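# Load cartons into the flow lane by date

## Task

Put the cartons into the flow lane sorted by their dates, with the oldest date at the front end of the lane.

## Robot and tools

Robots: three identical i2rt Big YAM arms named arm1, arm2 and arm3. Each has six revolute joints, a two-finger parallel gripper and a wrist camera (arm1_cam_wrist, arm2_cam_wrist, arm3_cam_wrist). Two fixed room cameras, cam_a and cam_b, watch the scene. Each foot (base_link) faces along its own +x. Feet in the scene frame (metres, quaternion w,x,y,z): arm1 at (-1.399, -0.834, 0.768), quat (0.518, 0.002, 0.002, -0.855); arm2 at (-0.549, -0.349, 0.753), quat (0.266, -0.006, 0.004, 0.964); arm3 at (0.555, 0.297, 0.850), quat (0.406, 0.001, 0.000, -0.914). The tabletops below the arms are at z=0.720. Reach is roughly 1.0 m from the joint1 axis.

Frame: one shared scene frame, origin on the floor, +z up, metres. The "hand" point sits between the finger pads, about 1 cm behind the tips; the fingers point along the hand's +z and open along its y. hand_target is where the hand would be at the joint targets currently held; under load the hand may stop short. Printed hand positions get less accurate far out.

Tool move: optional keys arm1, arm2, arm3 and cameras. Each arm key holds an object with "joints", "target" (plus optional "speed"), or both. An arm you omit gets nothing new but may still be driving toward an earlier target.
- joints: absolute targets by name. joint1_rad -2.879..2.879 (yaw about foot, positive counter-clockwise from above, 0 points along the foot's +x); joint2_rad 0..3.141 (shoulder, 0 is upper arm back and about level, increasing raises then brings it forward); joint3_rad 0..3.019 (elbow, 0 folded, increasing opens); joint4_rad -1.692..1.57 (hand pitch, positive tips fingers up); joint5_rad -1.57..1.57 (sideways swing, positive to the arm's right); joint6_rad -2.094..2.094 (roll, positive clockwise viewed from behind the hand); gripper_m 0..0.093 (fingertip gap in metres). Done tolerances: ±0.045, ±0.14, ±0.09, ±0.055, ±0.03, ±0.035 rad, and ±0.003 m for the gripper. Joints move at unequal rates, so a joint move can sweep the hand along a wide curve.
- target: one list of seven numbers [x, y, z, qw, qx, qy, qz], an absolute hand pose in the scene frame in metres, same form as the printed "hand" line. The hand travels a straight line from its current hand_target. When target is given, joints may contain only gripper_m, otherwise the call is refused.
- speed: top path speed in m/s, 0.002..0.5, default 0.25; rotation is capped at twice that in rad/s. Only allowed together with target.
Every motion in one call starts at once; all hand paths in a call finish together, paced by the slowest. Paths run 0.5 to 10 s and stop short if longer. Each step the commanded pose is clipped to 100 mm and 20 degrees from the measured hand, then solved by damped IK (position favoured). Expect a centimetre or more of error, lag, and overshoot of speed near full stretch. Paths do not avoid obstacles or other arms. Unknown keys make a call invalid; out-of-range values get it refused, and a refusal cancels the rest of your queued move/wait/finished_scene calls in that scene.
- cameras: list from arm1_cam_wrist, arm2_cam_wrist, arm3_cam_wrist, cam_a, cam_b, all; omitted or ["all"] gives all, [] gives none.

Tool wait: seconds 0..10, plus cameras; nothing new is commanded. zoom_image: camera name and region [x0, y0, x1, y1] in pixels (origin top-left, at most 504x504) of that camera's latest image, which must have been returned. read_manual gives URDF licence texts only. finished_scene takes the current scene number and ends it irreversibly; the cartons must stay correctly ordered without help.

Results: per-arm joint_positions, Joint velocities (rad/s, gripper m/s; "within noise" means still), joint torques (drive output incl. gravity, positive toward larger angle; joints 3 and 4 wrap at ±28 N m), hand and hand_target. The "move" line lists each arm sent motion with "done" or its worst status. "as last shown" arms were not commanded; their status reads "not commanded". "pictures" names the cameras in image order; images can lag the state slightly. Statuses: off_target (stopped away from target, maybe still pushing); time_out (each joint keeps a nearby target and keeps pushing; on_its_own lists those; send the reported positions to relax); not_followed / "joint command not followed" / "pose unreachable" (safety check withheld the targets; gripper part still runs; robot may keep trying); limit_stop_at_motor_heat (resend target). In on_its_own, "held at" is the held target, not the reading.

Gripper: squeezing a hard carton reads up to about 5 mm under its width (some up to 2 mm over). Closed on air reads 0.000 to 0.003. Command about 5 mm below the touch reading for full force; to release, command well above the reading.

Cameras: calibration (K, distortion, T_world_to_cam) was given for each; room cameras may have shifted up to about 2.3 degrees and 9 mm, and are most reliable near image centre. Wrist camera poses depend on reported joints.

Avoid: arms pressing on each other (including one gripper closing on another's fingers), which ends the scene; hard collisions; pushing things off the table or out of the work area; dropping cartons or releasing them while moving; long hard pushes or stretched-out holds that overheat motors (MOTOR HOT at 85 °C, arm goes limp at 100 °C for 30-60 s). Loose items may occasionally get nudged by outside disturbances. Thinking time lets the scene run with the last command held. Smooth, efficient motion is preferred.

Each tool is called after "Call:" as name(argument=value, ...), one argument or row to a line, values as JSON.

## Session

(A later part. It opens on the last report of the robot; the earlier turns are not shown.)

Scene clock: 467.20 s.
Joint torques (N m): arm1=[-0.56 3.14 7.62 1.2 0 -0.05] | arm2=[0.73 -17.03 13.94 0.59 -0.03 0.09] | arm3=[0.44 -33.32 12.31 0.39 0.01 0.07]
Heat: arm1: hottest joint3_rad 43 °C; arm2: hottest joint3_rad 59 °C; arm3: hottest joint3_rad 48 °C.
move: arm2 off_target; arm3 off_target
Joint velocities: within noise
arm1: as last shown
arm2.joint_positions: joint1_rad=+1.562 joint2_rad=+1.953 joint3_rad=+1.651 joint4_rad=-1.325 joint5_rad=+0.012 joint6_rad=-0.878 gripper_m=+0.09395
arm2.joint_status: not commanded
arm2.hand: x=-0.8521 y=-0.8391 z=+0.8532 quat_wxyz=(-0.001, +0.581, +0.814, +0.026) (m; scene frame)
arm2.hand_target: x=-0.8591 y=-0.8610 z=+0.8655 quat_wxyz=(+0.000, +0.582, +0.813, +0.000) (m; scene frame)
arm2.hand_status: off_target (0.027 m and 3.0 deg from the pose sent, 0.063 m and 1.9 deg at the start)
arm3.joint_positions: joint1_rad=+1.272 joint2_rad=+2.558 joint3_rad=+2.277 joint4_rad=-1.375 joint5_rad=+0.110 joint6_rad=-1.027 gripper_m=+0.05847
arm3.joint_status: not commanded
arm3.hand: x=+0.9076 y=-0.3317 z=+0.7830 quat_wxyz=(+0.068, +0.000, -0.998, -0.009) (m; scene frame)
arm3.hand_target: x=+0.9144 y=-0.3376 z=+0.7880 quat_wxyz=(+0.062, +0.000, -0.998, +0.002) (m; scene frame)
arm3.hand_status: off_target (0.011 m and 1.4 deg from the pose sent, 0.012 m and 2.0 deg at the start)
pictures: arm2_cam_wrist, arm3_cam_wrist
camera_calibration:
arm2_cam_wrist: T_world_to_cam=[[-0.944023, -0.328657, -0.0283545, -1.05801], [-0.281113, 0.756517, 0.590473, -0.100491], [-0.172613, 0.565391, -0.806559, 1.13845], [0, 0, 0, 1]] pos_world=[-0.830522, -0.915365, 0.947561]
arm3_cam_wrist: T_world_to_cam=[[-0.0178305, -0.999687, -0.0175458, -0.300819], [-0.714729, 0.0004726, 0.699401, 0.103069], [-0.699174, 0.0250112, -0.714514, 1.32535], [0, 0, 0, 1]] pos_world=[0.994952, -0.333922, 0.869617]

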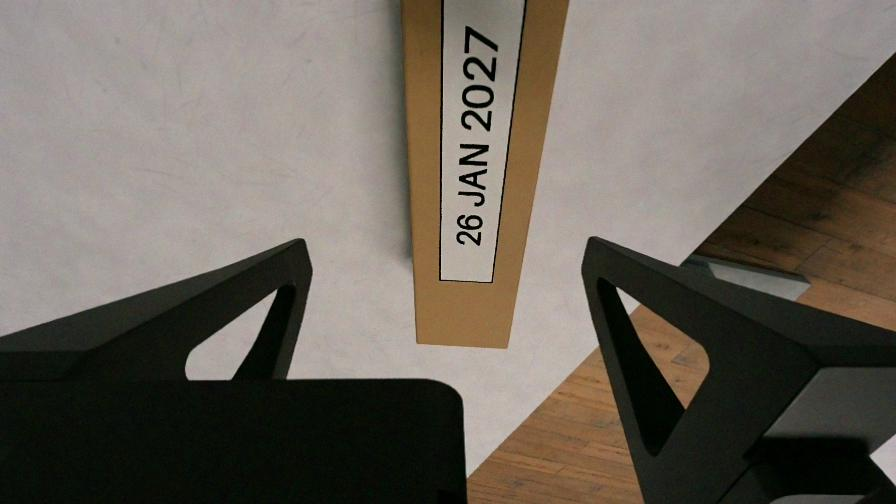

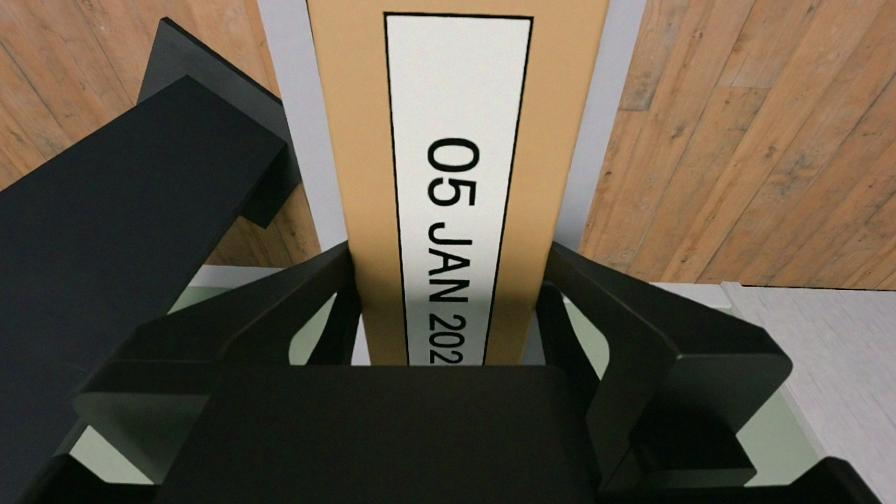

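Call:
move(
  arm3={"target": [0.9145, -0.3365, 0.776, 0.0615, 0, -0.9981, 0.001], "speed": 0.05},
  arm2={"target": [-0.859, -0.866, 0.825, 0, 0.5821, 0.8131, 0], "speed": 0.1},
  cameras=["arm3_cam_wrist", "arm2_cam_wrist"],
)

Scene clock: 471.70 s.
Joint torques (N m): arm1=[-0.5 3.14 7.64 1.2 0 -0.06] | arm2=[0.67 -16.73 10.51 0.69 -0.02 0.09] | arm3=[0.44 -32.97 11.28 0.39 0.04 0.09]
Heat: arm1: hottest joint3_rad 43 °C; arm2: hottest joint3_rad 60 °C; arm3: hottest joint2_rad 48 °C.
move: arm2 off_target; arm3 done
Joint velocities: within noise
arm1.joint_positions: joint1_rad=-0.283 joint2_rad=+0.600 joint3_rad=+1.586 joint4_rad=-1.492 joint5_rad=+0.001 joint6_rad=+0.008 gripper_m=+0.09389
arm1.joint_status: not commanded
arm1.hand: x=-1.5205 y=-0.9620 z=+1.3664 quat_wxyz=(-0.199, -0.795, -0.335, +0.465) (m; scene frame)
arm1.hand_target: x=-1.5198 y=-0.9575 z=+1.3706 quat_wxyz=(-0.195, -0.795, -0.332, +0.469) (m; scene frame)
arm1.hand_status: not commanded
arm2.joint_positions: joint1_rad=+1.566 joint2_rad=+1.991 joint3_rad=+1.651 joint4_rad=-1.240 joint5_rad=+0.012 joint6_rad=-0.874 gripper_m=+0.09395
arm2.joint_status: not commanded
arm2.hand: x=-0.8604 y=-0.8566 z=+0.8311 quat_wxyz=(+0.001, +0.582, +0.813, +0.003) (m; scene frame)
arm2.hand_target: x=-0.8588 y=-0.8658 z=+0.8251 quat_wxyz=(+0.000, +0.582, +0.813, +0.000) (m; scene frame)
arm2.hand_status: off_target (0.011 m and 0.3 deg from the pose sent, 0.040 m and 3.0 deg at the start)
arm3.joint_positions: joint1_rad=+1.272 joint2_rad=+2.566 joint3_rad=+2.277 joint4_rad=-1.355 joint5_rad=+0.108 joint6_rad=-1.027 gripper_m=+0.05847
arm3.joint_status: not commanded
arm3.hand: x=+0.9096 y=-0.3345 z=+0.7772 quat_wxyz=(+0.064, -0.001, -0.998, -0.004) (m; scene frame)
arm3.hand_target: x=+0.9146 y=-0.3363 z=+0.7761 quat_wxyz=(+0.061, +0.000, -0.998, +0.001) (m; scene frame)
arm3.hand_status: done (0.005 m and 0.6 deg from the pose sent, 0.011 m and 1.3 deg at the start)
pictures: arm2_cam_wrist, arm3_cam_wrist
camera_calibration:
arm2_cam_wrist: T_world_to_cam=[[-0.944758, -0.327672, 0.00793489, -1.10213], [-0.265695, 0.77979, 0.566862, -0.0236789], [-0.191933, 0.53344, -0.823774, 1.09933], [0, 0, 0, 1]] pos_world=[-0.836542, -0.929097, 0.927764]
arm3_cam_wrist: T_world_to_cam=[[-0.0179242, -0.99981, -0.00771742, -0.311225], [-0.72019, 0.00755643, 0.693736, 0.120284], [-0.693545, 0.0179927, -0.720188, 1.3196], [0, 0, 0, 1]] pos_world=[0.996249, -0.335818, 0.864512]

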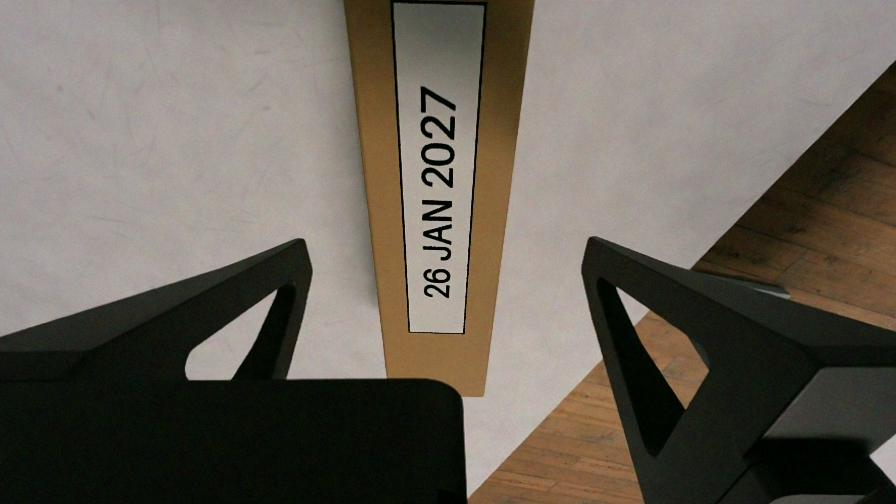

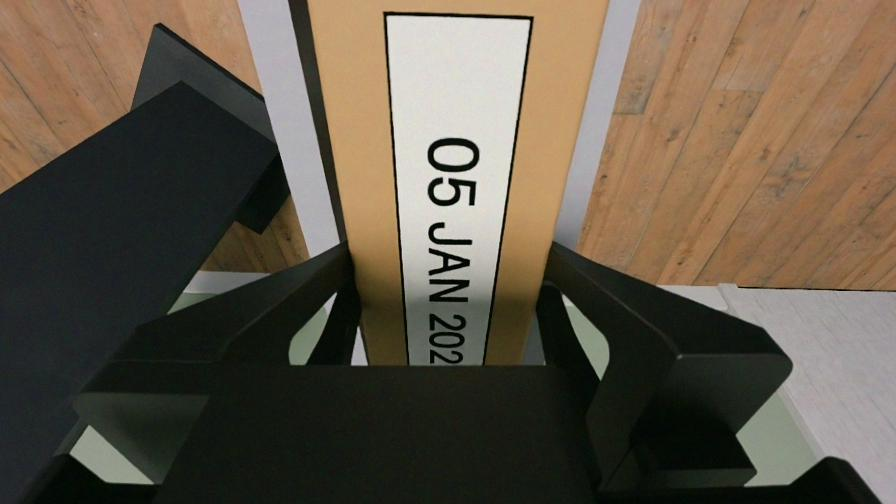

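Call:
move(
  arm3={"target": [0.9145, -0.3325, 0.774, 0.0615, 0, -0.9981, 0.0], "speed": 0.05},
  arm2={"target": [-0.8445, -0.850, 0.783, 0, 0.5821, 0.8131, 0], "speed": 0.1},
  cameras=["arm3_cam_wrist", "arm2_cam_wrist"],
)

Scene clock: 478.27 s.
Joint torques (N m): arm1=[-0.62 3.14 7.64 1.18 0 -0.05] | arm2=[0.79 -17.44 7.71 0.72 -0.02 0.1] | arm3=[0.56 -33.79 9.73 0.5 -0.03 0.1]
Heat: arm1: hottest joint3_rad 43 °C; arm2: hottest joint3_rad 59 °C; arm3: hottest joint2_rad 48 °C.
move: arm2 off_target; arm3 done
Joint velocities: within noise
arm1: as last shown
arm2.joint_positions: joint1_rad=+1.572 joint2_rad=+1.991 joint3_rad=+1.551 joint4_rad=-1.117 joint5_rad=+0.012 joint6_rad=-0.868 gripper_m=+0.09395
arm2.joint_status: not commanded
arm2.hand: x=-0.8523 y=-0.8516 z=+0.7959 quat_wxyz=(+0.002, +0.582, +0.813, -0.009) (m; scene frame)
arm2.hand_target: x=-0.8444 y=-0.8497 z=+0.7832 quat_wxyz=(+0.000, +0.582, +0.813, +0.000) (m; scene frame)
arm2.hand_status: off_target (0.015 m and 1.1 deg from the pose sent, 0.051 m and 0.3 deg at the start)
arm3.joint_positions: joint1_rad=+1.272 joint2_rad=+2.566 joint3_rad=+2.271 joint4_rad=-1.346 joint5_rad=+0.108 joint6_rad=-1.027 gripper_m=+0.05847
arm3.joint_status: not commanded
arm3.hand: x=+0.9096 y=-0.3346 z=+0.7749 quat_wxyz=(+0.063, -0.001, -0.998, -0.002) (m; scene frame)
arm3.hand_target: x=+0.9146 y=-0.3324 z=+0.7741 quat_wxyz=(+0.061, +0.000, -0.998, +0.000) (m; scene frame)
arm3.hand_status: done (0.005 m and 0.4 deg from the pose sent, 0.006 m and 0.5 deg at the start)
pictures: arm2_cam_wrist, arm3_cam_wrist
camera_calibration:
arm2_cam_wrist: T_world_to_cam=[[-0.944533, -0.327376, 0.0261203, -1.10659], [-0.258896, 0.791168, 0.554099, 0.0201396], [-0.202064, 0.516602, -0.832041, 1.05286], [0, 0, 0, 1]] pos_world=[-0.827252, -0.922114, 0.893766]
arm3_cam_wrist: T_world_to_cam=[[-0.0179245, -0.999826, -0.00512803, -0.31328], [-0.721259, 0.00937817, 0.692602, 0.124321], [-0.692433, 0.0161132, -0.721302, 1.31723], [0, 0, 0, 1]] pos_world=[0.996148, -0.335616, 0.862411]

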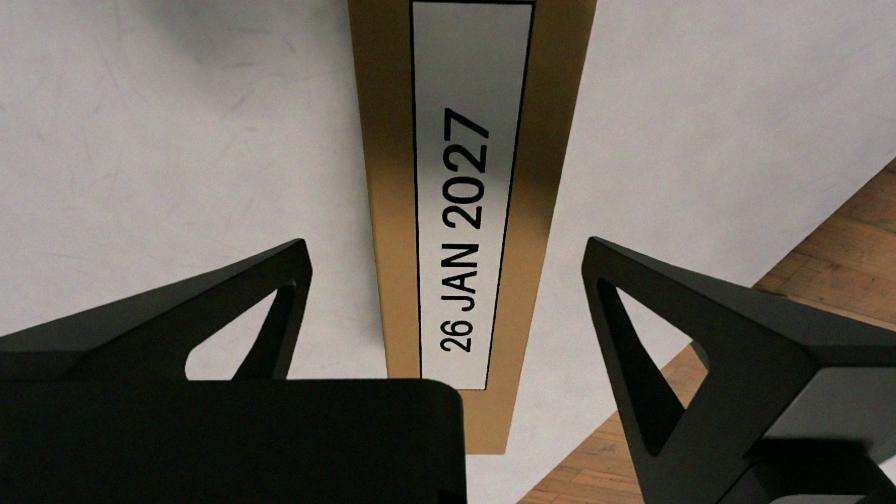

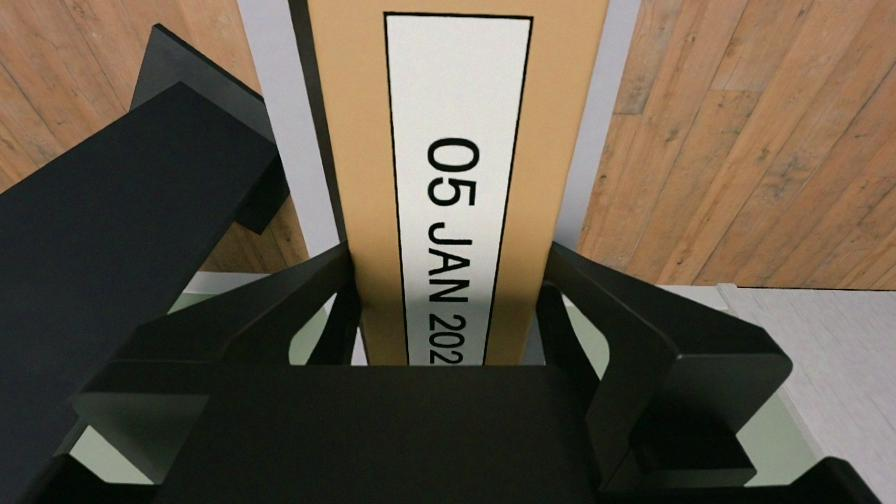

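Call:
move(
  arm3={"target": [0.9143, -0.3255, 0.781, 0.0615, 0, -0.9981, 0.0], "speed": 0.05},
  arm2={"target": [-0.843, -0.847, 0.757, 0, 0.5821, 0.8131, 0], "speed": 0.1},
  cameras=["arm3_cam_wrist", "arm2_cam_wrist"],
)

Scene clock: 481.97 s.
Joint torques (N m): arm1=[-0.5 3.14 7.62 1.2 0 -0.05] | arm2=[0.73 -15.97 7.47 0.77 -0.02 0.08] | arm3=[1.08 -34.49 9.55 0.2 -0.04 0.16]
Heat: arm1: hottest joint3_rad 43 °C; arm2: hottest joint3_rad 59 °C; arm3: hottest joint2_rad 48 °C.
move: arm2 off_target; arm3 done
Joint velocities: within noise
arm1: as last shown
arm2.joint_positions: joint1_rad=+1.572 joint2_rad=+2.005 joint3_rad=+1.514 joint4_rad=-1.056 joint5_rad=+0.012 joint6_rad=-0.868 gripper_m=+0.09395
arm2.joint_status: not commanded
arm2.hand: x=-0.8511 y=-0.8501 z=+0.7755 quat_wxyz=(+0.002, +0.582, +0.813, -0.014) (m; scene frame)
arm2.hand_target: x=-0.8429 y=-0.8466 z=+0.7575 quat_wxyz=(+0.000, +0.582, +0.813, +0.000) (m; scene frame)
arm2.hand_status: off_target (0.020 m and 1.6 deg from the pose sent, 0.040 m and 1.1 deg at the start)
arm3.joint_positions: joint1_rad=+1.273 joint2_rad=+2.545 joint3_rad=+2.231 joint4_rad=-1.326 joint5_rad=+0.108 joint6_rad=-1.027 gripper_m=+0.05847
arm3.joint_status: not commanded
arm3.hand: x=+0.9072 y=-0.3299 z=+0.7751 quat_wxyz=(+0.063, -0.001, -0.998, -0.002) (m; scene frame)
arm3.hand_target: x=+0.9143 y=-0.3255 z=+0.7809 quat_wxyz=(+0.061, +0.000, -0.998, +0.000) (m; scene frame)
arm3.hand_status: done (0.010 m and 0.3 deg from the pose sent, 0.012 m and 0.4 deg at the start)
pictures: arm2_cam_wrist, arm3_cam_wrist
camera_calibration:
arm2_cam_wrist: T_world_to_cam=[[-0.944413, -0.326997, 0.0340095, -1.11017], [-0.255783, 0.795821, 0.548858, 0.0412204], [-0.20654, 0.50965, -0.835224, 1.02815], [0, 0, 0, 1]] pos_world=[-0.825557, -0.919821, 0.873868]
arm3_cam_wrist: T_world_to_cam=[[-0.0175083, -0.999835, -0.00483488, -0.309295], [-0.721361, 0.00928321, 0.692497, 0.122496], [-0.692338, 0.0156121, -0.721405, 1.3154], [0, 0, 0, 1]] pos_world=[0.993648, -0.330917, 0.862611]

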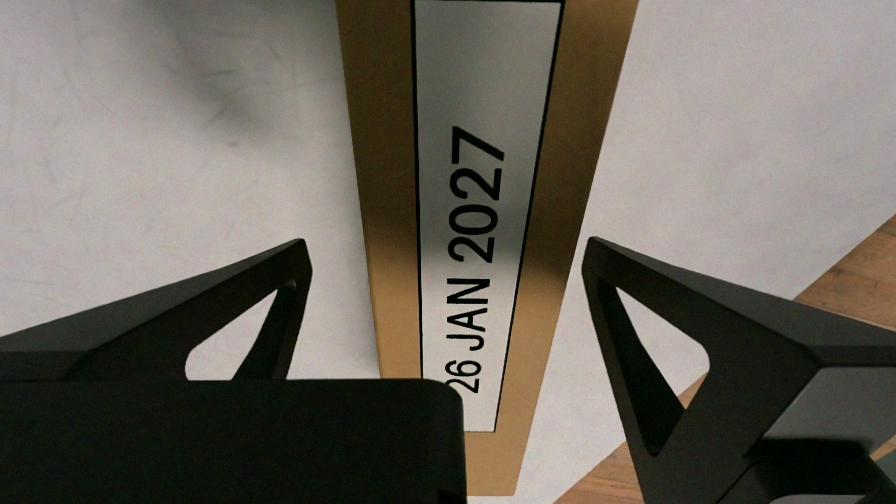

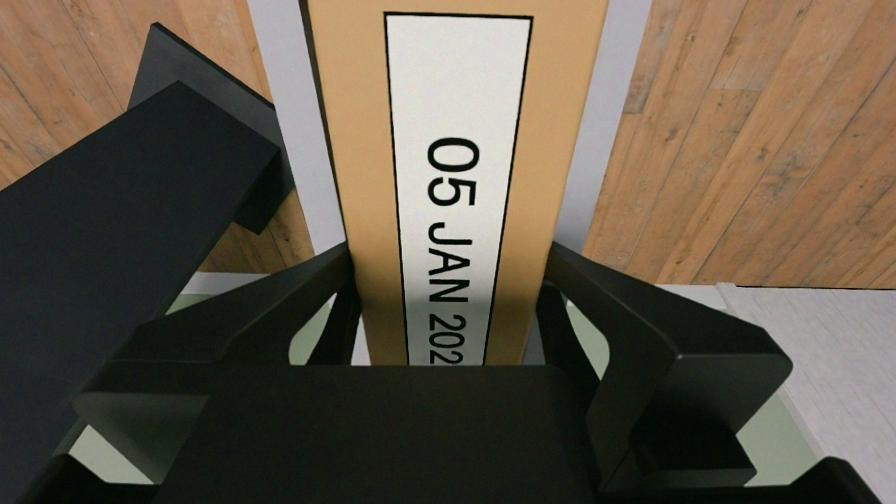

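Call:
move(
  arm3={"target": [0.9143, -0.3245, 0.774, 0.0615, 0, -0.9981, 0.0], "speed": 0.05},
  arm2={"target": [-0.843, -0.847, 0.740, 0, 0.5821, 0.8131, 0], "speed": 0.1},
  cameras=["arm3_cam_wrist", "arm2_cam_wrist"],
)

Scene clock: 485.40 s.
Joint torques (N m): arm1=[-0.56 3.14 7.62 1.2 0.01 -0.05] | arm2=[0.67 -16.56 7.45 0.77 -0.03 0.08] | arm3=[1.14 -33.79 9.43 0.39 -0.05 0.15]
Heat: arm1: hottest joint3_rad 43 °C; arm2: hottest joint3_rad 58 °C; arm3: hottest joint2_rad 47 °C.
move: arm2 off_target; arm3 done
Joint velocities: within noise
arm1: as last shown
arm2.joint_positions: joint1_rad=+1.572 joint2_rad=+2.029 joint3_rad=+1.500 joint4_rad=-1.020 joint5_rad=+0.012 joint6_rad=-0.868 gripper_m=+0.09395
arm2.joint_status: not commanded
arm2.hand: x=-0.8509 y=-0.8502 z=+0.7574 quat_wxyz=(+0.002, +0.582, +0.813, -0.013) (m; scene frame)
arm2.hand_target: x=-0.8429 y=-0.8466 z=+0.7404 quat_wxyz=(+0.000, +0.582, +0.813, +0.000) (m; scene frame)
arm2.hand_status: off_target (0.019 m and 1.5 deg from the pose sent, 0.036 m and 1.6 deg at the start)
arm3.joint_positions: joint1_rad=+1.273 joint2_rad=+2.542 joint3_rad=+2.223 joint4_rad=-1.316 joint5_rad=+0.109 joint6_rad=-1.027 gripper_m=+0.05847
arm3.joint_status: not commanded
arm3.hand: x=+0.9075 y=-0.3301 z=+0.7747 quat_wxyz=(+0.062, -0.001, -0.998, +0.000) (m; scene frame)
arm3.hand_target: x=+0.9144 y=-0.3246 z=+0.7742 quat_wxyz=(+0.061, +0.000, -0.998, +0.000) (m; scene frame)
arm3.hand_status: done (0.009 m and 0.1 deg from the pose sent, 0.009 m and 0.3 deg at the start)
pictures: arm2_cam_wrist, arm3_cam_wrist
camera_calibration:
arm2_cam_wrist: T_world_to_cam=[[-0.944442, -0.327096, 0.0322035, -1.10808], [-0.25649, 0.794734, 0.550101, 0.0488015], [-0.205529, 0.511279, -0.834477, 1.01468], [0, 0, 0, 1]] pos_world=[-0.825456, -0.920019, 0.855567]
arm3_cam_wrist: T_world_to_cam=[[-0.017818, -0.999841, 0.000342258, -0.313249], [-0.723208, 0.0131245, 0.690506, 0.1276], [-0.6904, 0.0120559, -0.723327, 1.31394], [0, 0, 0, 1]] pos_world=[0.993847, -0.330714, 0.86241]

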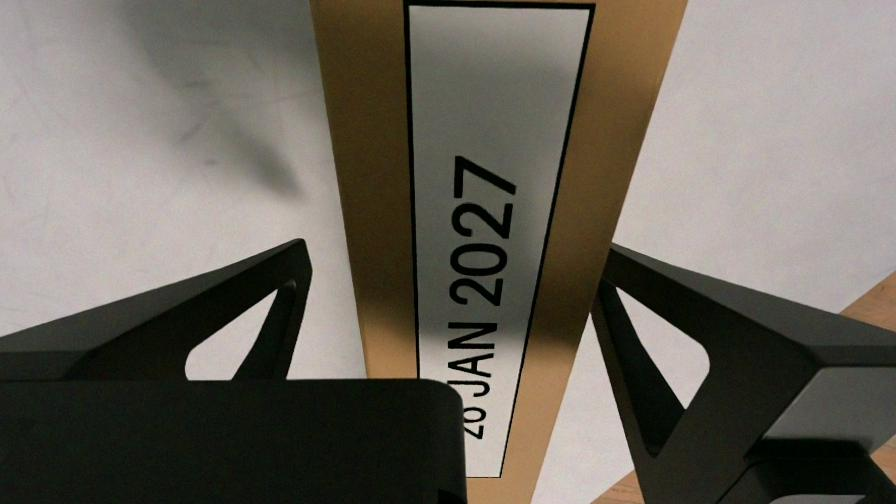

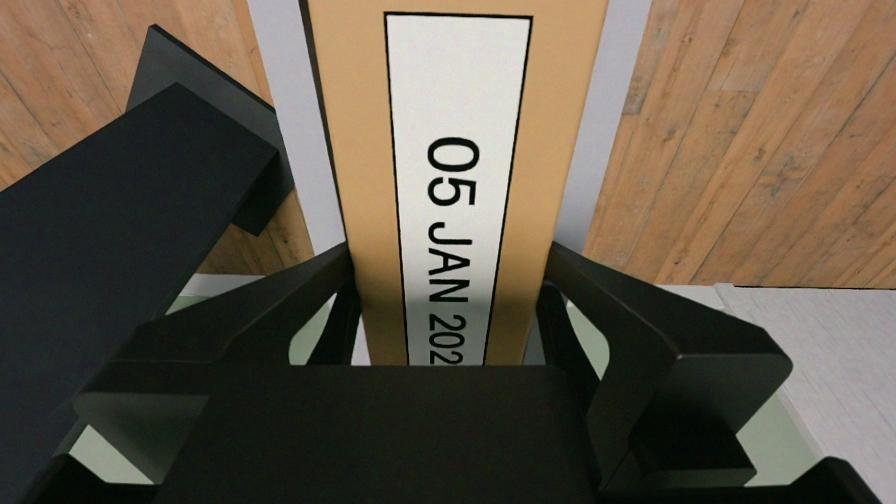

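Call:
move(
  arm3={"target": [0.9143, -0.3225, 0.768, 0.0615, 0, -0.9981, 0.0], "speed": 0.05},
  arm2={"target": [-0.8525, -0.852, 0.744, 0, 0.5821, 0.8131, 0], "speed": 0.08},
  cameras=["arm3_cam_wrist", "arm2_cam_wrist"],
)

Scene clock: 496.73 s.
Joint torques (N m): arm1=[-0.5 3.19 7.62 1.2 0.01 -0.06] | arm2=[-0.03 -16.79 10.41 -0.1 -0.04 -0.02] | arm3=[1.14 -33.14 9.2 0.36 -0.08 0.16]
Heat: arm1: hottest joint3_rad 43 °C; arm2: hottest joint3_rad 56 °C; arm3: hottest joint2_rad 47 °C.
move: arm2 done; arm3 off_target
Joint velocities: within noise
arm1: as last shown
arm2.joint_positions: joint1_rad=+1.572 joint2_rad=+2.043 joint3_rad=+1.500 joint4_rad=-1.023 joint5_rad=+0.012 joint6_rad=-0.868 gripper_m=+0.09395
arm2.joint_status: not commanded
arm2.hand: x=-0.8495 y=-0.8481 z=+0.7496 quat_wxyz=(+0.001, +0.582, +0.813, -0.005) (m; scene frame)
arm2.hand_target: x=-0.8524 y=-0.8518 z=+0.7440 quat_wxyz=(+0.000, +0.582, +0.813, +0.000) (m; scene frame)
arm2.hand_status: done (0.008 m and 0.6 deg from the pose sent, 0.014 m and 1.5 deg at the start)
arm3.joint_positions: joint1_rad=+1.275 joint2_rad=+2.537 joint3_rad=+2.211 joint4_rad=-1.302 joint5_rad=+0.110 joint6_rad=-1.025 gripper_m=+0.05847
arm3.joint_status: not commanded
arm3.hand: x=+0.9086 y=-0.3295 z=+0.7737 quat_wxyz=(+0.061, -0.001, -0.998, +0.004) (m; scene frame)
arm3.hand_target: x=+0.9142 y=-0.3225 z=+0.7680 quat_wxyz=(+0.062, +0.000, -0.998, +0.000) (m; scene frame)
arm3.hand_status: off_target (0.011 m and 0.5 deg from the pose sent, 0.012 m and 0.1 deg at the start)
pictures: arm2_cam_wrist, arm3_cam_wrist
camera_calibration:
arm2_cam_wrist: T_world_to_cam=[[-0.94458, -0.32771, 0.0193755, -1.09681], [-0.261452, 0.786668, 0.559282, 0.0337829], [-0.198524, 0.523221, -0.828751, 1.01926], [0, 0, 0, 1]] pos_world=[-0.824849, -0.919308, 0.847066]
arm3_cam_wrist: T_world_to_cam=[[-0.017359, -0.999825, 0.00696413, -0.318189], [-0.724971, 0.017383, 0.68856, 0.133547], [-0.688561, 0.0069039, -0.725146, 1.31194], [0, 0, 0, 1]] pos_world=[0.994646, -0.329512, 0.861611]

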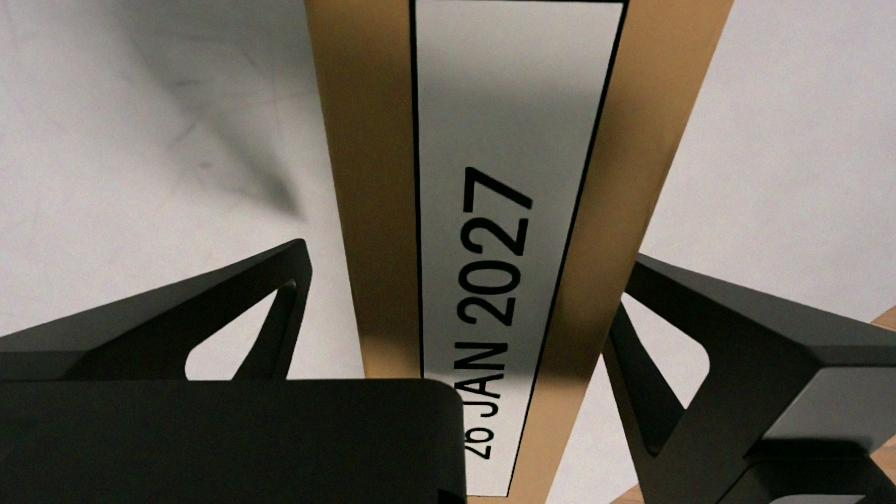

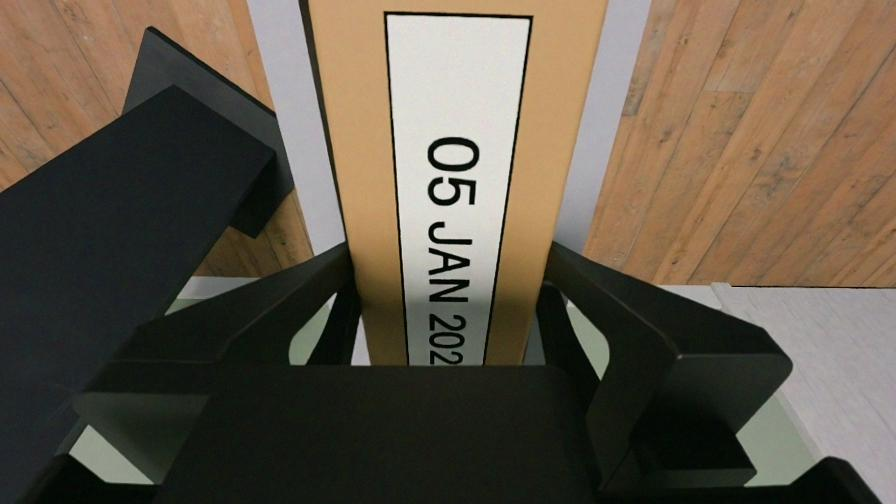

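Call:
zoom_image(
  camera="arm3_cam_wrist",
  region=[230, 0, 680, 250],
)

Call:
move(
  arm2={"target": [-0.862, -0.858, 0.748, 0, 0.5821, 0.8131, 0], "speed": 0.08},
  arm3={"target": [0.9143, -0.3195, 0.768, 0.0615, 0, -0.9981, -0.002], "speed": 0.05},
  cameras=["arm3_cam_wrist", "arm2_cam_wrist"],
)

Scaled by 1.120 from the camera's 896x504 image, which has a finer 1280x720 frame.

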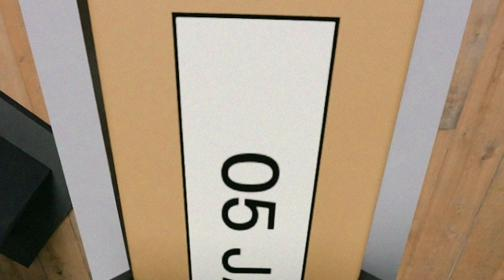

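Scene clock: 508.50 s.
Joint torques (N m): arm1=[-0.56 3.14 7.62 1.2 0.01 -0.05] | arm2=[-0.62 -16.67 12.67 -0.16 -0.02 -0.1] | arm3=[1.08 -33.08 8.99 0.21 -0.17 0.18]
Heat: arm1: hottest joint3_rad 43 °C; arm2: hottest joint3_rad 57 °C; arm3: hottest joint2_rad 45 °C.
move: arm2 off_target; arm3 off_target
Joint velocities: within noise
arm1: as last shown
arm2.joint_positions: joint1_rad=+1.572 joint2_rad=+2.058 joint3_rad=+1.509 joint4_rad=-1.047 joint5_rad=+0.012 joint6_rad=-0.868 gripper_m=+0.09395
arm2.joint_status: not commanded
arm2.hand: x=-0.8475 y=-0.8449 z=+0.7442 quat_wxyz=(+0.000, +0.581, +0.814, +0.010) (m; scene frame)
arm2.hand_target: x=-0.8616 y=-0.8573 z=+0.7482 quat_wxyz=(+0.000, +0.582, +0.813, +0.000) (m; scene frame)
arm2.hand_status: off_target (0.020 m and 1.1 deg from the pose sent, 0.016 m and 0.6 deg at the start)
arm3.joint_positions: joint1_rad=+1.276 joint2_rad=+2.532 joint3_rad=+2.202 joint4_rad=-1.294 joint5_rad=+0.110 joint6_rad=-1.025 gripper_m=+0.05847
arm3.joint_status: not commanded
arm3.hand: x=+0.9088 y=-0.3289 z=+0.7736 quat_wxyz=(+0.060, -0.001, -0.998, +0.005) (m; scene frame)
arm3.hand_target: x=+0.9142 y=-0.3195 z=+0.7680 quat_wxyz=(+0.062, +0.000, -0.998, -0.002) (m; scene frame)
arm3.hand_status: off_target (0.012 m and 0.9 deg from the pose sent, 0.013 m and 0.7 deg at the start)
pictures: arm2_cam_wrist, arm3_cam_wrist
camera_calibration:
arm2_cam_wrist: T_world_to_cam=[[-0.944569, -0.328299, -0.00311396, -1.0776], [-0.270314, 0.772283, 0.5749, 0.00356928], [-0.186334, 0.543874, -0.818218, 1.03343], [0, 0, 0, 1]] pos_world=[-0.824336, -0.918587, 0.840164]
arm3_cam_wrist: T_world_to_cam=[[-0.016641, -0.999811, 0.0100809, -0.320585], [-0.725965, 0.0190147, 0.687468, 0.135927], [-0.68753, 0.00412178, -0.726144, 1.31093], [0, 0, 0, 1]] pos_world=[0.994646, -0.328512, 0.861711]

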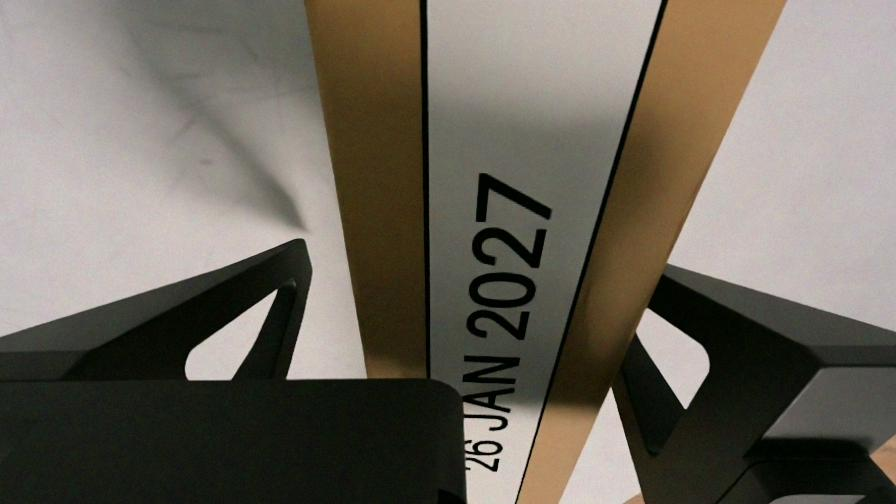

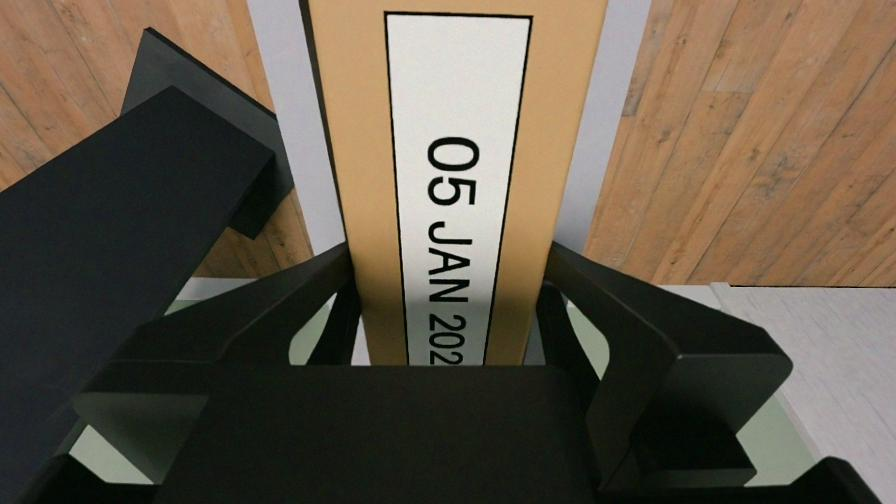

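Call:
move(
  arm2={"target": [-0.870, -0.871, 0.783, 0, 0.5821, 0.8131, 0], "speed": 0.1},
  arm3={"target": [0.9143, -0.3215, 0.761, 0.0615, 0, -0.9981, 0.0], "speed": 0.05},
  cameras=["arm3_cam_wrist", "arm2_cam_wrist"],
)

Scene clock: 541.50 s.
Joint torques (N m): arm1=[-0.56 3.08 7.62 1.18 0.01 -0.05] | arm2=[-0.56 -17.73 13.22 -0.27 -0.03 -0.09] | arm3=[1.2 -32.21 9.28 0.44 -0.13 0.15]
Heat: arm1: hottest joint3_rad 43 °C; arm2: hottest joint3_rad 57 °C; arm3: hottest joint2_rad 45 °C.
move: arm2 off_target; arm3 off_target
Joint velocities: within noise
arm1: as last shown
arm2.joint_positions: joint1_rad=+1.572 joint2_rad=+2.058 joint3_rad=+1.600 joint4_rad=-1.145 joint5_rad=+0.012 joint6_rad=-0.868 gripper_m=+0.09395
arm2.joint_status: not commanded
arm2.hand: x=-0.8554 y=-0.8573 z=+0.7747 quat_wxyz=(+0.000, +0.581, +0.814, +0.014) (m; scene frame)
arm2.hand_target: x=-0.8695 y=-0.8703 z=+0.7832 quat_wxyz=(+0.000, +0.582, +0.813, +0.000) (m; scene frame)
arm2.hand_status: off_target (0.022 m and 1.6 deg from the pose sent, 0.052 m and 1.1 deg at the start)
arm3.joint_positions: joint1_rad=+1.276 joint2_rad=+2.532 joint3_rad=+2.202 joint4_rad=-1.289 joint5_rad=+0.111 joint6_rad=-1.024 gripper_m=+0.05847
arm3.joint_status: not commanded
arm3.hand: x=+0.9096 y=-0.3299 z=+0.7736 quat_wxyz=(+0.059, -0.001, -0.998, +0.008) (m; scene frame)
arm3.hand_target: x=+0.9141 y=-0.3214 z=+0.7611 quat_wxyz=(+0.062, +0.000, -0.998, +0.000) (m; scene frame)
arm3.hand_status: off_target (0.016 m and 0.9 deg from the pose sent, 0.016 m and 0.6 deg at the start)
pictures: arm2_cam_wrist, arm3_cam_wrist
camera_calibration:
arm2_cam_wrist: T_world_to_cam=[[-0.944516, -0.328343, -0.00897713, -1.08453], [-0.272641, 0.768456, 0.578915, -0.0148628], [-0.183184, 0.549242, -0.815338, 1.06875], [0, 0, 0, 1]] pos_world=[-0.832633, -0.931681, 0.870263]
arm3_cam_wrist: T_world_to_cam=[[-0.0170769, -0.999743, 0.0149058, -0.324973], [-0.727629, 0.0226509, 0.685597, 0.140845], [-0.685758, 0.000862021, -0.727829, 1.3101], [0, 0, 0, 1]] pos_world=[0.995345, -0.329209, 0.86181]

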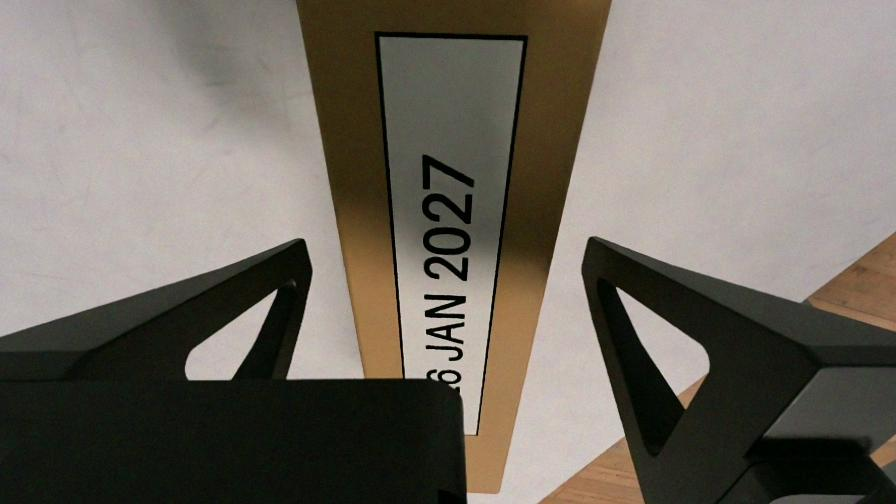

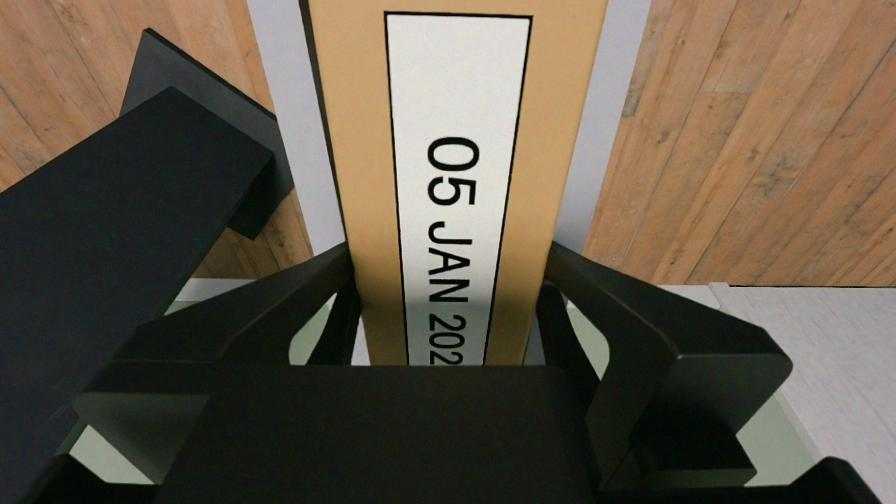

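Call:
move(
  arm2={"target": [-0.868, -0.868, 0.758, 0, 0.5821, 0.8131, 0], "speed": 0.08},
  arm3={"target": [0.9143, -0.3255, 0.777, 0.0615, 0, -0.9981, 0.0], "speed": 0.05},
  cameras=["arm3_cam_wrist", "arm2_cam_wrist"],
)

Scene clock: 552.27 s.
Joint torques (N m): arm1=[-0.56 3.19 7.64 1.18 0 -0.05] | arm2=[-0.56 -16.85 10.45 0.69 -0.03 -0.09] | arm3=[0.85 -32.79 11.92 -0.55 -0.15 0.13]
Heat: arm1: hottest joint3_rad 43 °C; arm2: hottest joint3_rad 59 °C; arm3: hottest joint2_rad 45 °C.
move: arm2 off_target; arm3 done
Joint velocities: within noise
arm1: as last shown
arm2.joint_positions: joint1_rad=+1.572 joint2_rad=+2.075 joint3_rad=+1.600 joint4_rad=-1.108 joint5_rad=+0.012 joint6_rad=-0.868 gripper_m=+0.09395
arm2.joint_status: not commanded
arm2.hand: x=-0.8591 y=-0.8638 z=+0.7651 quat_wxyz=(+0.001, +0.582, +0.813, +0.003) (m; scene frame)
arm2.hand_target: x=-0.8677 y=-0.8677 z=+0.7580 quat_wxyz=(+0.000, +0.582, +0.813, +0.000) (m; scene frame)
arm2.hand_status: off_target (0.012 m and 0.4 deg from the pose sent, 0.024 m and 1.6 deg at the start)
arm3.joint_positions: joint1_rad=+1.276 joint2_rad=+2.532 joint3_rad=+2.202 joint4_rad=-1.297 joint5_rad=+0.112 joint6_rad=-1.024 gripper_m=+0.05847
arm3.joint_status: not commanded
arm3.hand: x=+0.9084 y=-0.3284 z=+0.7737 quat_wxyz=(+0.062, -0.001, -0.998, +0.005) (m; scene frame)
arm3.hand_target: x=+0.9143 y=-0.3255 z=+0.7770 quat_wxyz=(+0.061, +0.000, -0.998, +0.000) (m; scene frame)
arm3.hand_status: done (0.007 m and 0.5 deg from the pose sent, 0.007 m and 1.0 deg at the start)
pictures: arm2_cam_wrist, arm3_cam_wrist
camera_calibration:
arm2_cam_wrist: T_world_to_cam=[[-0.944621, -0.328079, 0.00742517, -1.10257], [-0.266113, 0.779054, 0.567679, 0.0179509], [-0.192028, 0.534265, -0.823217, 1.04926], [0, 0, 0, 1]] pos_world=[-0.835242, -0.936296, 0.861765]
arm3_cam_wrist: T_world_to_cam=[[-0.0169215, -0.999817, 0.00891651, -0.318905], [-0.72391, 0.0184023, 0.689649, 0.131859], [-0.689687, 0.00521512, -0.724089, 1.31145], [0, 0, 0, 1]] pos_world=[0.994547, -0.328112, 0.861514]

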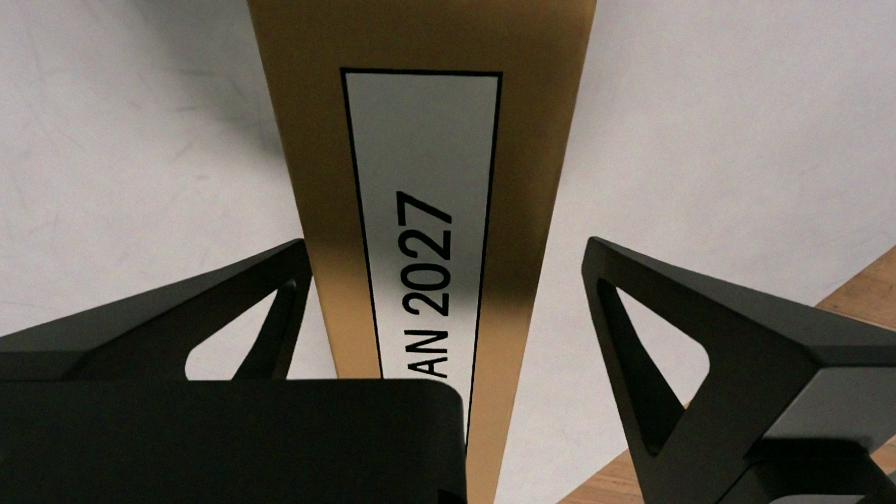

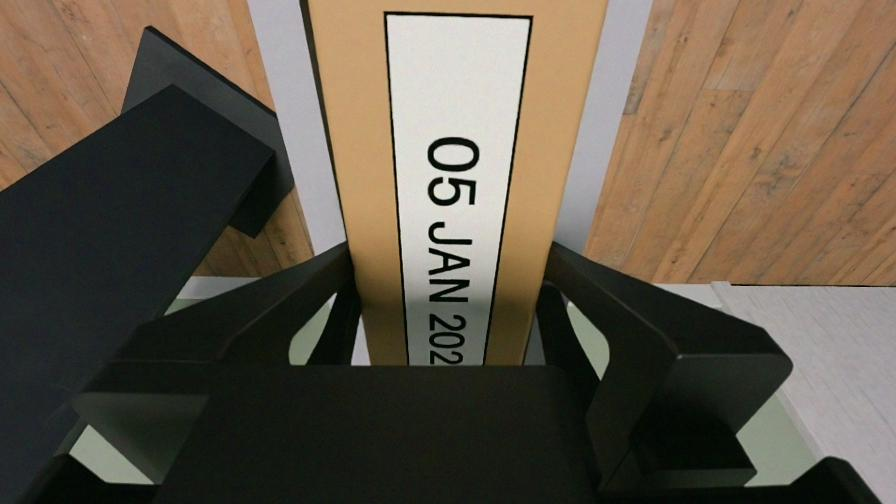

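Call:
move(
  arm2={"target": [-0.8585, -0.859, 0.747, 0, 0.5821, 0.8131, 0], "speed": 0.08},
  arm3={"joints": {"gripper_m": 0.094}},
  cameras=["arm3_cam_wrist", "arm2_cam_wrist", "cam_b"],
)

Scene clock: 556.73 s.
Joint torques (N m): arm1=[-0.5 3.08 7.64 1.18 0.01 -0.06] | arm2=[-0.21 -18.49 7.47 0.68 -0.04 -0.03] | arm3=[0.73 -32.85 11.86 -0.14 -0.06 0.12]
Heat: arm1: hottest joint3_rad 43 °C; arm2: hottest joint3_rad 59 °C; arm3: hottest joint2_rad 45 °C.
move: arm2 off_target; arm3 done
Joint velocities: within noise
arm1.joint_positions: joint1_rad=-0.283 joint2_rad=+0.600 joint3_rad=+1.586 joint4_rad=-1.492 joint5_rad=+0.001 joint6_rad=+0.008 gripper_m=+0.09389
arm1.joint_status: not commanded
arm1.hand: x=-1.5205 y=-0.9620 z=+1.3664 quat_wxyz=(-0.199, -0.795, -0.335, +0.465) (m; scene frame)
arm1.hand_target: x=-1.5198 y=-0.9575 z=+1.3706 quat_wxyz=(-0.195, -0.795, -0.332, +0.469) (m; scene frame)
arm1.hand_status: not commanded
arm2.joint_positions: joint1_rad=+1.572 joint2_rad=+2.075 joint3_rad=+1.578 joint4_rad=-1.064 joint5_rad=+0.012 joint6_rad=-0.868 gripper_m=+0.09395
arm2.joint_status: not commanded
arm2.hand: x=-0.8597 y=-0.8649 z=+0.7577 quat_wxyz=(+0.001, +0.582, +0.813, -0.007) (m; scene frame)
arm2.hand_target: x=-0.8583 y=-0.8590 z=+0.7471 quat_wxyz=(+0.000, +0.582, +0.813, +0.000) (m; scene frame)
arm2.hand_status: off_target (0.012 m and 0.9 deg from the pose sent, 0.019 m and 0.3 deg at the start)
arm3.joint_positions: joint1_rad=+1.276 joint2_rad=+2.532 joint3_rad=+2.202 joint4_rad=-1.309 joint5_rad=+0.109 joint6_rad=-1.024 gripper_m=+0.09386
arm3.joint_status: all done
arm3.hand: x=+0.9072 y=-0.3255 z=+0.7739 quat_wxyz=(+0.064, +0.000, -0.998, -0.001) (m; scene frame)
arm3.hand_target: x=+0.9142 y=-0.3255 z=+0.7770 quat_wxyz=(+0.061, +0.000, -0.998, +0.000) (m; scene frame)
arm3.hand_status: not commanded
pictures: arm2_cam_wrist, arm3_cam_wrist, cam_b
camera_calibration:
arm2_cam_wrist: T_world_to_cam=[[-0.944545, -0.327543, 0.0234451, -1.115], [-0.259878, 0.789244, 0.556378, 0.0456638], [-0.200742, 0.519432, -0.830598, 1.02893], [0, 0, 0, 1]] pos_world=[-0.834751, -0.935711, 0.855366]
arm3_cam_wrist: T_world_to_cam=[[-0.0169994, -0.999851, -0.00311092, -0.306696], [-0.720972, 0.0101021, 0.692891, 0.122966], [-0.692756, 0.0140216, -0.721036, 1.31404], [0, 0, 0, 1]] pos_world=[0.993749, -0.326317, 0.861313]

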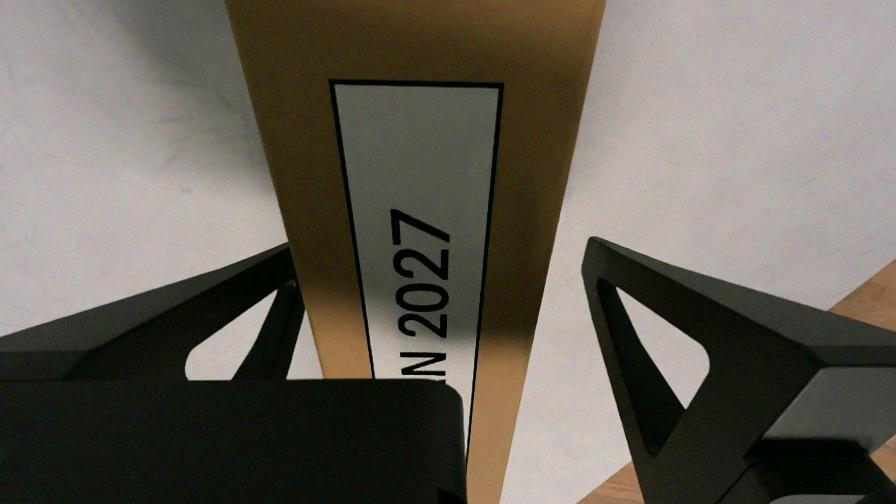

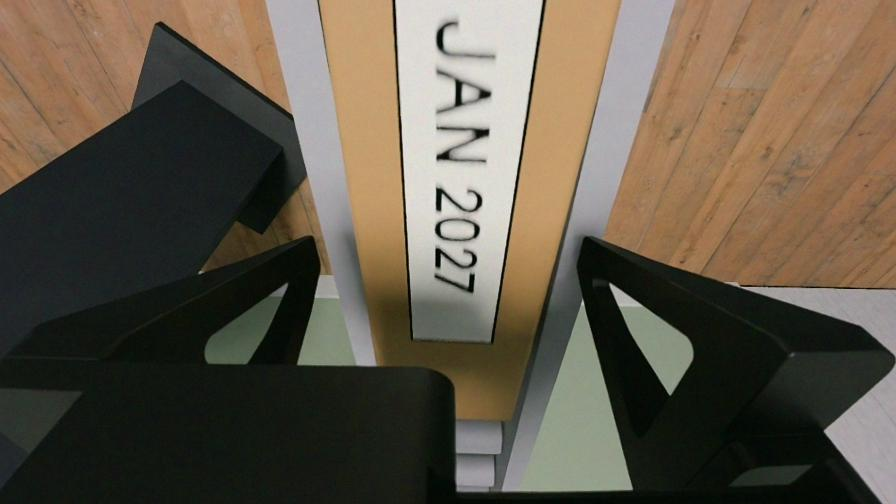

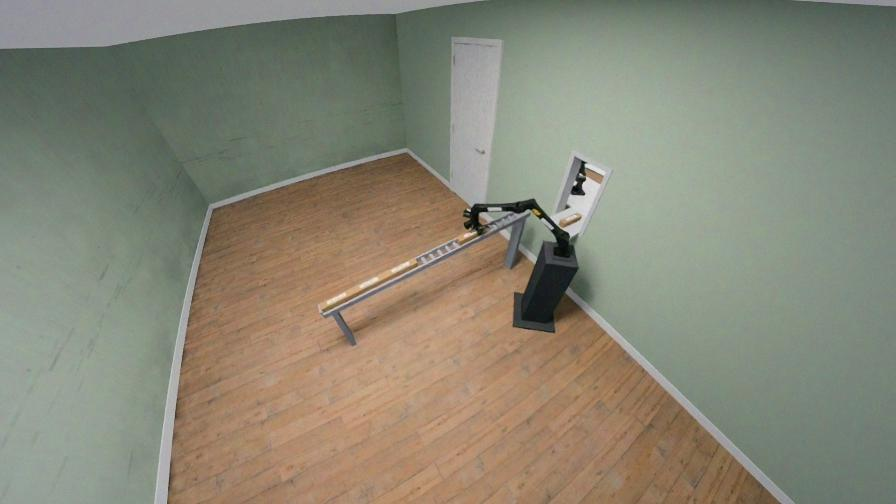

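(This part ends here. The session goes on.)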